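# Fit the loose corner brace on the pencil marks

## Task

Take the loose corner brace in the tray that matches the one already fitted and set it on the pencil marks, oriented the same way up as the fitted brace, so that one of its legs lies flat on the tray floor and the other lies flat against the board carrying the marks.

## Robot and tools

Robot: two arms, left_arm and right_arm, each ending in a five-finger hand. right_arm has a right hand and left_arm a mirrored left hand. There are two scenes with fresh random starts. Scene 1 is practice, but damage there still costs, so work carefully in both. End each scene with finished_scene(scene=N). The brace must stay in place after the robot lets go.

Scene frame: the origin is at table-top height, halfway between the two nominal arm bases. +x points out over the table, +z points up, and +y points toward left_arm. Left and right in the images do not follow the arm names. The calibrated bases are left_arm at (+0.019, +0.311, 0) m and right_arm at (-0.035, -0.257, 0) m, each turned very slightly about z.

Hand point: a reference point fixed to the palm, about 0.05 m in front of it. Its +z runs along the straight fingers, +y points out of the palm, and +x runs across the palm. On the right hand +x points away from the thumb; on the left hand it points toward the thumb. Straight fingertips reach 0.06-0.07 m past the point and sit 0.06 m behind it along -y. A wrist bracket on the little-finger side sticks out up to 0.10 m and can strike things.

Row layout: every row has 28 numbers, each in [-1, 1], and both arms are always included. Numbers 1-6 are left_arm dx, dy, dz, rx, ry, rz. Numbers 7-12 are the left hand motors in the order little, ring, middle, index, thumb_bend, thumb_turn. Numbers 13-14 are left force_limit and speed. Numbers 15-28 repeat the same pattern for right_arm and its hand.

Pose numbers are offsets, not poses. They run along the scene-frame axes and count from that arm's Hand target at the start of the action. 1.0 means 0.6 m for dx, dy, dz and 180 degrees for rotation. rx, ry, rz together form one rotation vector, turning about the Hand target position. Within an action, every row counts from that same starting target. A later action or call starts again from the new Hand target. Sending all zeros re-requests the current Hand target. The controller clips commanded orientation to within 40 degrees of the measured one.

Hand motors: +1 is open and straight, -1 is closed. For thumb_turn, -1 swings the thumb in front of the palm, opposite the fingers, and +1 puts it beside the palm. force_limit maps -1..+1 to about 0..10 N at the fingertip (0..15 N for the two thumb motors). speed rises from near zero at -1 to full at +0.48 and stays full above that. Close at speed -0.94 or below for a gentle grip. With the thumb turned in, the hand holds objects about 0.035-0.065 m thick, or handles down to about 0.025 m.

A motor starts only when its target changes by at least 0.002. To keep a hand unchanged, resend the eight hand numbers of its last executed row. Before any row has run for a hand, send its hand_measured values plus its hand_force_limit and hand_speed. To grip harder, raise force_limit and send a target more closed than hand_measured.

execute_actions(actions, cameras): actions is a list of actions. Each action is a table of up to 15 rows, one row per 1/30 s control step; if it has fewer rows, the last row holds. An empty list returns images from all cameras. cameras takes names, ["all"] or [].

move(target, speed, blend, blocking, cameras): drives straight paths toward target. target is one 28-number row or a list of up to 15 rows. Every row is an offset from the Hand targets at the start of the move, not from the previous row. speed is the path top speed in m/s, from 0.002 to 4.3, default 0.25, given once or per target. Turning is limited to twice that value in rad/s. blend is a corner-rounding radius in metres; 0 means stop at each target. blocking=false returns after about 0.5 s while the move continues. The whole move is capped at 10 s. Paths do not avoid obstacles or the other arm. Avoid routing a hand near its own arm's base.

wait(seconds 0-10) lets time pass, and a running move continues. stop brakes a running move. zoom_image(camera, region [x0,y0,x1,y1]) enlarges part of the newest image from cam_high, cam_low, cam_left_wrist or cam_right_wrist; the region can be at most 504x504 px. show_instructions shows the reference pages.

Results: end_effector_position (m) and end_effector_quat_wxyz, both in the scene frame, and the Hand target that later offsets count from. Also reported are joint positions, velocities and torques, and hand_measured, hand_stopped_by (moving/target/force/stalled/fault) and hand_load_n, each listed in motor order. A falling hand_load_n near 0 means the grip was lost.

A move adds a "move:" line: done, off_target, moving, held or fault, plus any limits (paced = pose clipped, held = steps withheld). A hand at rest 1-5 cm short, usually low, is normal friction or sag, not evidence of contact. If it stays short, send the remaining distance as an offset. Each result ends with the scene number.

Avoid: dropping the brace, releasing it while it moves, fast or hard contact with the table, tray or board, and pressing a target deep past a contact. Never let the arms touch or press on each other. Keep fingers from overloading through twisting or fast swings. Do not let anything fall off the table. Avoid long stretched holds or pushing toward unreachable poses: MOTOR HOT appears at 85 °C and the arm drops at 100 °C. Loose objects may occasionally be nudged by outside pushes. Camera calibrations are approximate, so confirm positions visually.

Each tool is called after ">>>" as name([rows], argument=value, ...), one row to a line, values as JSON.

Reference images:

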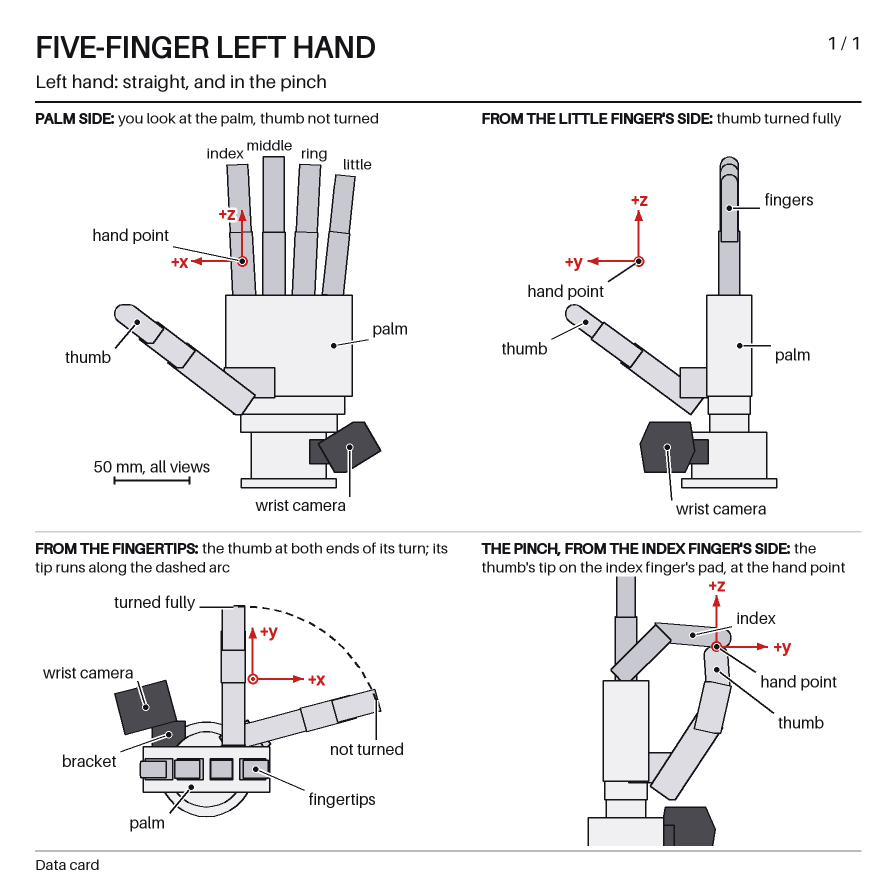

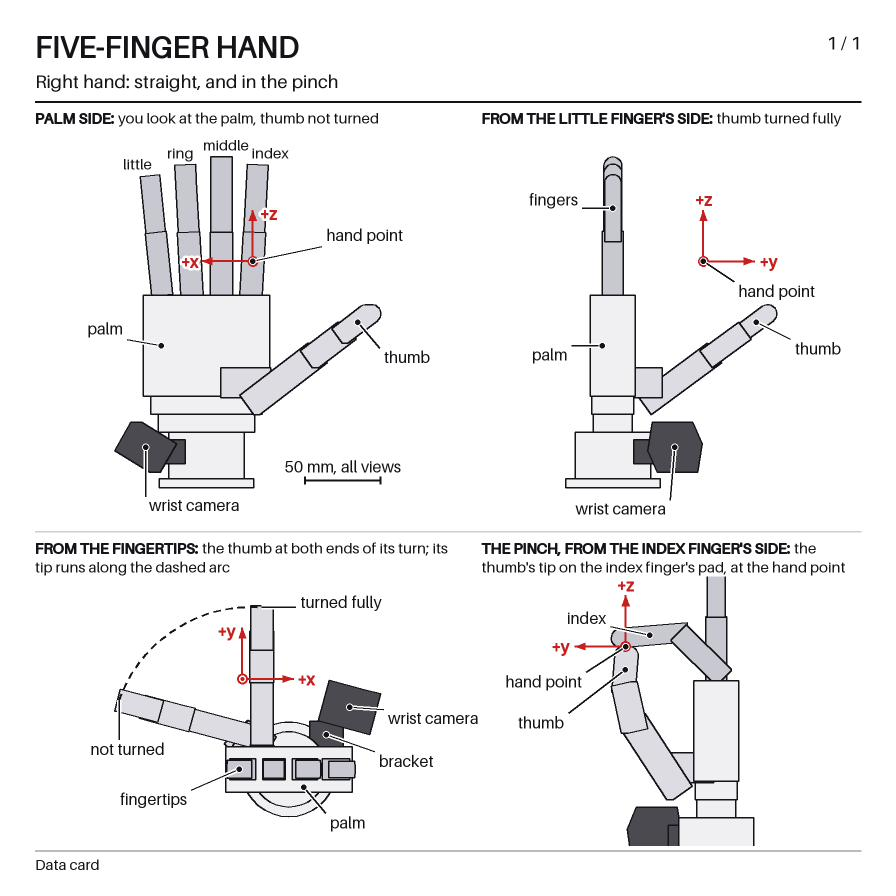

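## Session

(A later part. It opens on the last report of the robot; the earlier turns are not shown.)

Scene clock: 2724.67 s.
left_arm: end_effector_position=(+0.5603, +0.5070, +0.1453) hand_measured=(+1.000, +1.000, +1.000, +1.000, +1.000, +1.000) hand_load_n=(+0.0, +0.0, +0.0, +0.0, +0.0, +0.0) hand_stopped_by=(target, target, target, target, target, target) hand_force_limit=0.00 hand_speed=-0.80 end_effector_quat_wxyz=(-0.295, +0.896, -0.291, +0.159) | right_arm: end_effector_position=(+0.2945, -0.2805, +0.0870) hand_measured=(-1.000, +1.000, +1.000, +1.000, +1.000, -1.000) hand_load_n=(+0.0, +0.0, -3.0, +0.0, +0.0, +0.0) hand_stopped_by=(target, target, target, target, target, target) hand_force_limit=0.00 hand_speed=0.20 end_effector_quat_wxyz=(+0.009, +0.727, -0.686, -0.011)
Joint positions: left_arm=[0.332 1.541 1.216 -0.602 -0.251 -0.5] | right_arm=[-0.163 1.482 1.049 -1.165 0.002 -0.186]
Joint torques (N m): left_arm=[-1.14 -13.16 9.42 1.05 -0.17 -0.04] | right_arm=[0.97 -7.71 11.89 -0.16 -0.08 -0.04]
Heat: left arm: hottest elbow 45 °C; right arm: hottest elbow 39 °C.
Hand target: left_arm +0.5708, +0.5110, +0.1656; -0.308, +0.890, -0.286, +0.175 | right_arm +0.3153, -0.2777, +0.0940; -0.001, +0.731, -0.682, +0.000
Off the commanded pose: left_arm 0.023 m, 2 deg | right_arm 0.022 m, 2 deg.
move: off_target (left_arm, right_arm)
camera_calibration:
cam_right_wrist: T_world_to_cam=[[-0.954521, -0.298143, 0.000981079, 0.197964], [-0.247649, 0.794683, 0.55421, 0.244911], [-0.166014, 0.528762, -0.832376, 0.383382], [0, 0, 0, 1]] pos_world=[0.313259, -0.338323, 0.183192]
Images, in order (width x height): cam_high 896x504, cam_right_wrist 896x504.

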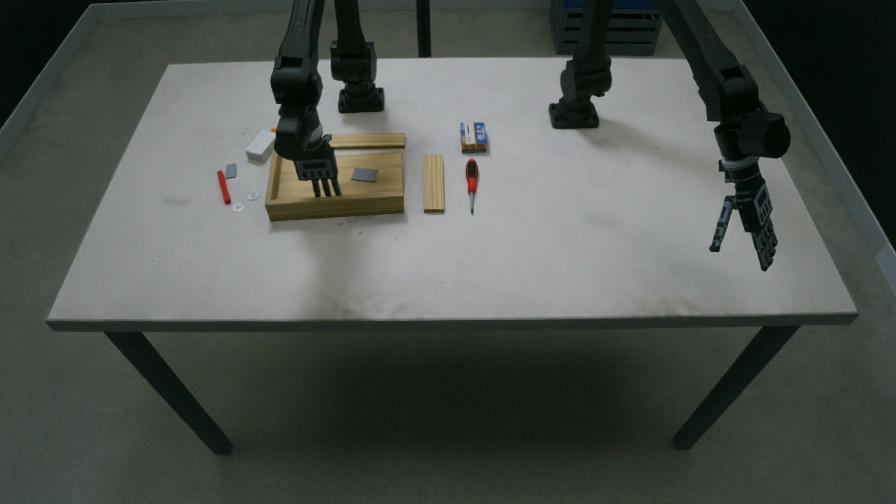

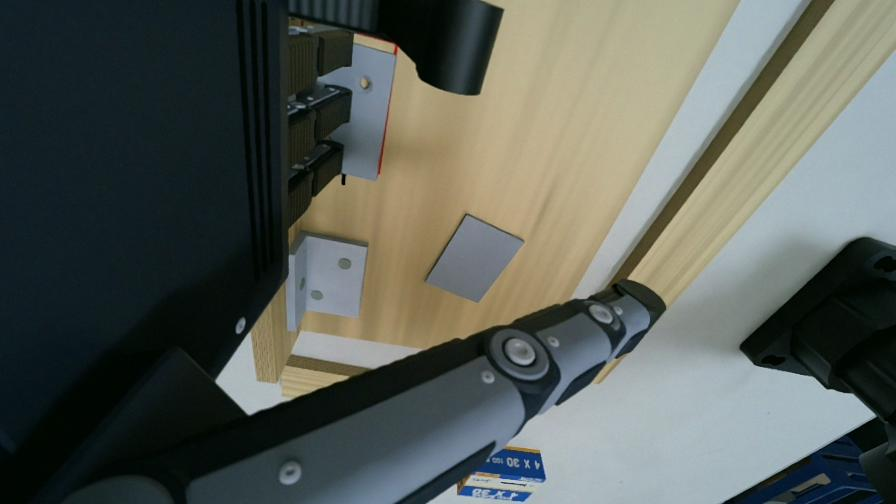

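>>> move([
  [0,0,0,0,0,0,1,1,1,1,1,1,0,-0.8, -0.033,0.0,0.0,0,0,0,-1,1,1,1,1,-1,0,0.2],
  [0,0,0,0,0,0,1,1,1,1,1,1,0,-0.8, -0.033,0.0,0.1,0,0,0,-1,1,1,1,1,-1,0,0.2],
  [0,0,0,0,0,0,1,1,1,1,1,1,0,-0.8, 0.128,0.1545,0.1,0,0,-0.522,1,1,-1,-1,1,-1,0,0.2],
], speed=[0.06,0.2,0.35], cameras=["cam_right_wrist"])

>>> zoom_image(camera="cam_right_wrist", region=[280, 0, 560, 200])

Scene clock: 2751.83 s.
left_arm: end_effector_position=(+0.5603, +0.5070, +0.1453) hand_measured=(+1.000, +1.000, +1.000, +1.000, +1.000, +1.000) hand_load_n=(+0.0, +0.0, +0.0, +0.0, +0.0, +0.0) hand_stopped_by=(target, target, target, target, target, target) hand_force_limit=0.00 hand_speed=-0.80 end_effector_quat_wxyz=(-0.295, +0.896, -0.291, +0.159) | right_arm: end_effector_position=(+0.3807, -0.1895, +0.1350) hand_measured=(+1.000, +1.000, -1.000, -1.000, +1.000, -1.000) hand_load_n=(+0.0, +0.0, +0.0, +0.0, +0.0, +0.0) hand_stopped_by=(target, target, target, target, target, target) hand_force_limit=0.00 hand_speed=0.20 end_effector_quat_wxyz=(-0.019, -0.001, +1.000, +0.000)
Joint positions: left_arm=[0.332 1.541 1.216 -0.602 -0.251 -0.5] | right_arm=[-0.017 1.415 1.12 -1.314 -0.001 1.588]
Joint torques (N m): left_arm=[-1.38 -13.39 9.39 1.03 -0.24 0] | right_arm=[0.56 -9.11 11.45 -0.66 0.04 0.09]
Heat: left arm: hottest elbow 45 °C; right arm: hottest elbow 39 °C.
Hand target: left_arm +0.5708, +0.5110, +0.1656; -0.308, +0.890, -0.286, +0.175 | right_arm +0.3922, -0.1851, +0.1540; +0.000, +0.000, +1.000, -0.001
Off the commanded pose: left_arm 0.023 m, 2 deg | right_arm 0.023 m, 2 deg.
move: off_target (left_arm, right_arm); target 3's new numbers were sent with right_arm's hand 0.022 m and 2 deg from that target
camera_calibration:
cam_right_wrist: T_world_to_cam=[[-0.244837, 0.969435, -0.0158657, 0.279612], [0.8291, 0.217821, 0.514924, -0.346648], [0.502641, 0.112918, -0.857089, 0.0594816], [0, 0, 0, 1]] pos_world=[0.325967, -0.202274, 0.233915]
Images, in order (width x height): cam_right_wrist 896x504.

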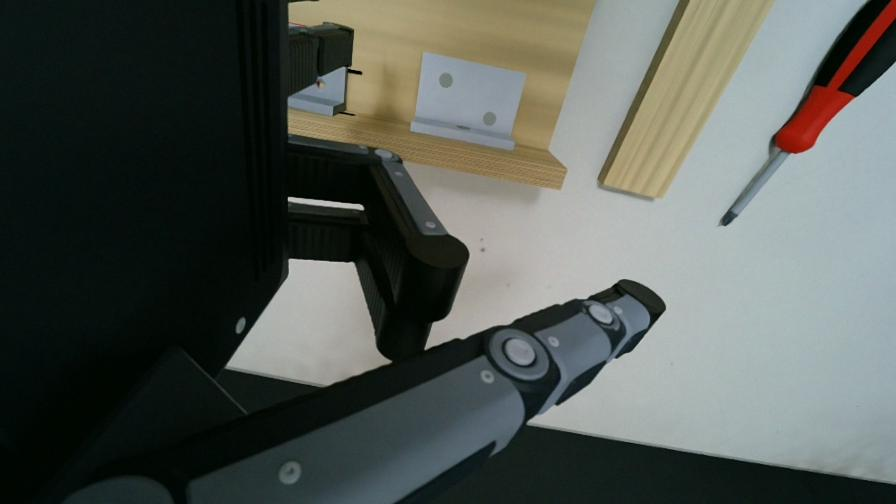

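Scaled by 1.800 from the camera's 896x504 image, which has a finer 1280x720 frame.

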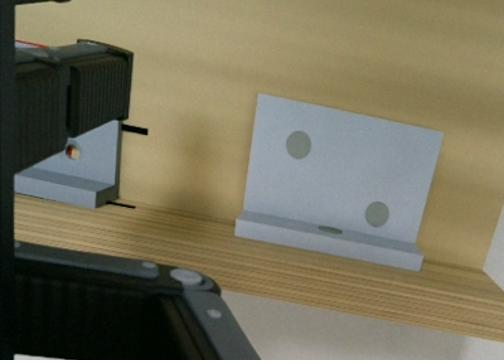

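>>> move([
  [0,0,0,0,0,0,1,1,1,1,1,1,0,-0.8, -0.005,0.0,-0.1345,0,0,0,1,1,-1,-1,1,-1,0,0.2],
  [0,0,0,0,0,0,1,1,1,1,1,1,0,-0.8, -0.005,-0.0435,-0.1345,0,0,0,1,1,-1,-1,1,-1,0,0.2],
], speed=[0.12,0.05], cameras=["cam_right_wrist"])

>>> zoom_image(camera="cam_right_wrist", region=[284, 0, 384, 140])

Scene clock: 2787.60 s.
left_arm: end_effector_position=(+0.5603, +0.5070, +0.1453) hand_measured=(+1.000, +1.000, +1.000, +1.000, +1.000, +1.000) hand_load_n=(+0.0, +0.0, +0.0, +0.0, +0.0, -0.5) hand_stopped_by=(target, target, target, target, target, target) hand_force_limit=0.00 hand_speed=-0.80 end_effector_quat_wxyz=(-0.295, +0.896, -0.291, +0.159) | right_arm: end_effector_position=(+0.3845, -0.2016, +0.0750) hand_measured=(+1.000, +1.000, -1.000, -1.000, +1.000, -1.000) hand_load_n=(+0.0, -3.0, +0.0, +0.0, +0.0, +0.0) hand_stopped_by=(target, target, target, target, target, target) hand_force_limit=0.00 hand_speed=0.20 end_effector_quat_wxyz=(-0.006, -0.002, +1.000, +0.004)
Joint positions: left_arm=[0.332 1.541 1.216 -0.602 -0.251 -0.5] | right_arm=[-0.051 1.47 1.006 -1.12 -0.007 1.55]
Joint torques (N m): left_arm=[-1.67 -13.04 9.17 1.06 -0.24 0] | right_arm=[-2.37 -8.35 7.72 0.69 0.27 -0.22]
Heat: left arm: hottest elbow 45 °C; right arm: hottest elbow 40 °C.
Hand target: left_arm +0.5708, +0.5110, +0.1656; -0.308, +0.890, -0.286, +0.175 | right_arm +0.3892, -0.2111, +0.0734; +0.000, +0.000, +1.000, -0.001
Off the commanded pose: left_arm 0.023 m, 2 deg | right_arm 0.011 m, 1 deg.
move: off_target (left_arm, right_arm)
camera_calibration:
cam_right_wrist: T_world_to_cam=[[-0.247637, 0.96874, -0.0148013, 0.292158], [0.815271, 0.216612, 0.53704, -0.312852], [0.523459, 0.120924, -0.843427, 0.0000188191], [0, 0, 0, 1]] pos_world=[0.327399, -0.21526, 0.172354]
Images, in order (width x height): cam_right_wrist 896x504.

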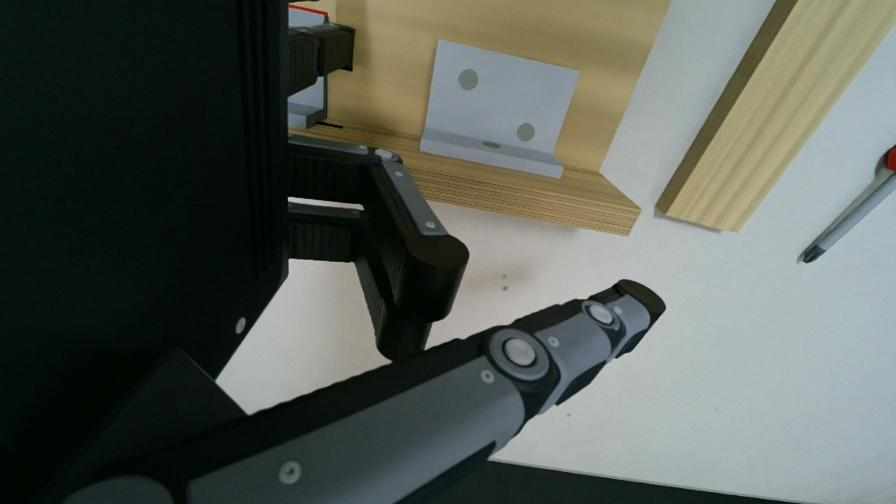

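Scaled by 3.600 from the camera's 896x504 image, which has a finer 1280x720 frame.

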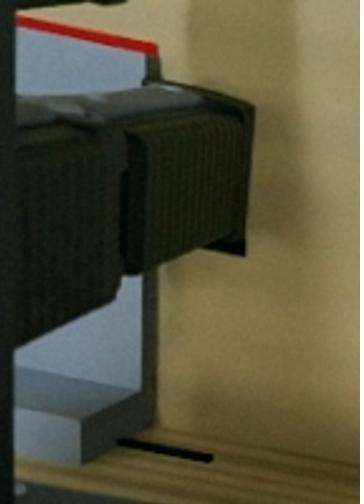

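>>> move([
  [0,0,0,0,0,0,1,1,1,1,1,1,0,-0.8, 0.0,0.03,0.003,0,0,0,1,1,-1,-1,1,-1,0,0.2],
  [0,0,0,0,0,0,1,1,1,1,1,1,0,-0.8, 0.0,0.033,0.13,0,0,0,1,1,-1,-1,1,-1,0,0.2],
  [0,0,0,0,0,0,1,1,1,1,1,1,0,-0.8, 0.03,-0.14,0.15,0,0,0,1,1,-1,-1,1,-1,0,0.2],
], speed=[0.08,0.2,0.25], blend=[0.004,0.02,0], cameras=["cam_right_wrist"])

>>> zoom_image(camera="cam_right_wrist", region=[380, 0, 560, 160])

Scene clock: 2803.67 s.
left_arm: end_effector_position=(+0.5603, +0.5070, +0.1453) hand_measured=(+1.000, +1.000, +1.000, +1.000, +1.000, +1.000) hand_load_n=(+0.0, +0.0, +0.0, +0.0, +0.0, +0.0) hand_stopped_by=(target, target, target, target, target, target) hand_force_limit=0.00 hand_speed=-0.80 end_effector_quat_wxyz=(-0.295, +0.896, -0.291, +0.159) | right_arm: end_effector_position=(+0.3908, -0.2911, +0.1439) hand_measured=(+1.000, +1.000, -1.000, -1.000, +1.000, -1.000) hand_load_n=(+0.0, +0.0, +0.0, +0.0, -0.5, +0.0) hand_stopped_by=(target, target, target, target, target, target) hand_force_limit=0.00 hand_speed=0.20 end_effector_quat_wxyz=(-0.019, +0.005, +1.000, +0.002)
Joint positions: left_arm=[0.332 1.541 1.216 -0.602 -0.251 -0.5] | right_arm=[-0.267 1.461 1.192 -1.34 0.004 1.35]
Joint torques (N m): left_arm=[-1.2 -13.74 9.22 1.05 -0.23 -0.02] | right_arm=[-0.91 -8.76 13.03 -0.75 -0.14 -0.21]
Heat: left arm: hottest elbow 45 °C; right arm: hottest elbow 39 °C.
Hand target: left_arm +0.5708, +0.5110, +0.1656; -0.308, +0.890, -0.286, +0.175 | right_arm +0.4072, -0.2951, +0.1632; +0.000, +0.000, +1.000, -0.001
Off the commanded pose: left_arm 0.023 m, 2 deg | right_arm 0.026 m, 2 deg.
move: off_target (left_arm, right_arm)
camera_calibration:
cam_right_wrist: T_world_to_cam=[[-0.233375, 0.972314, -0.0118962, 0.376477], [0.831998, 0.205999, 0.515115, -0.34207], [0.503304, 0.110318, -0.857038, 0.0724963], [0, 0, 0, 1]] pos_world=[0.335974, -0.303585, 0.242816]
Images, in order (width x height): cam_right_wrist 896x504.

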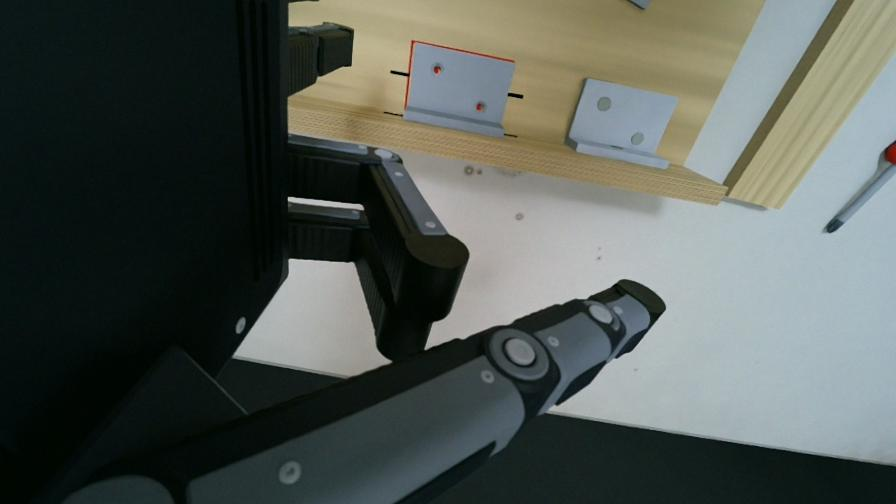

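Scaled by 2.800 from the camera's 896x504 image, which has a finer 1280x720 frame.

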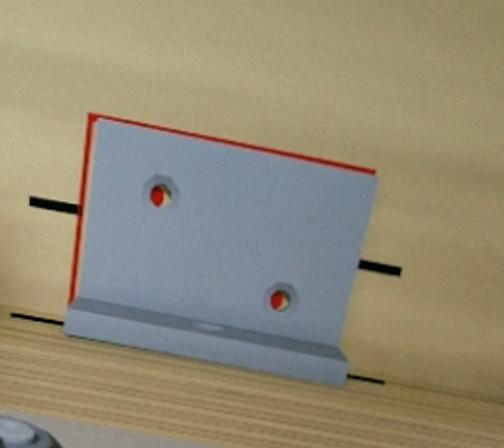

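>>> zoom_image(camera="cam_right_wrist", region=[390, 30, 530, 150])

>>> zoom_image(camera="cam_right_wrist", region=[560, 60, 700, 180])

Scaled by 3.600 from the camera's 896x504 image, which has a finer 1280x720 frame.

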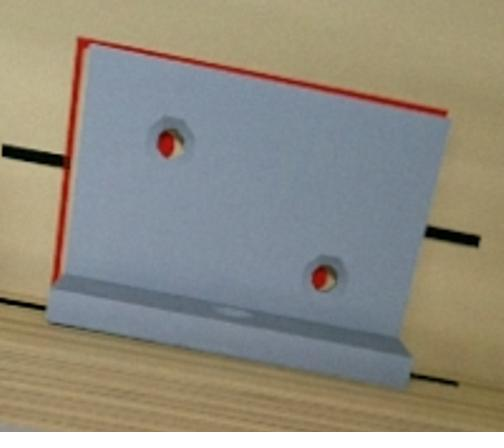

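Scaled by 3.600 from the camera's 896x504 image, which has a finer 1280x720 frame.

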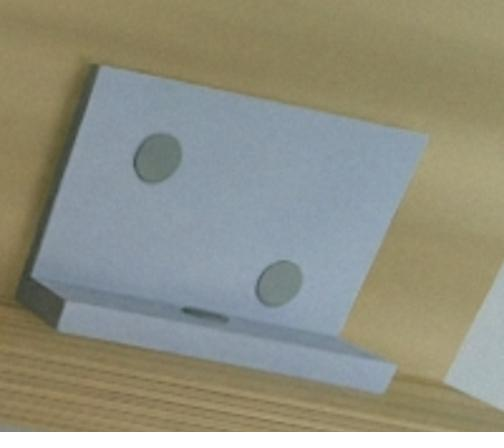

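>>> finished_scene(scene=2)

The scene is finished: the task was done.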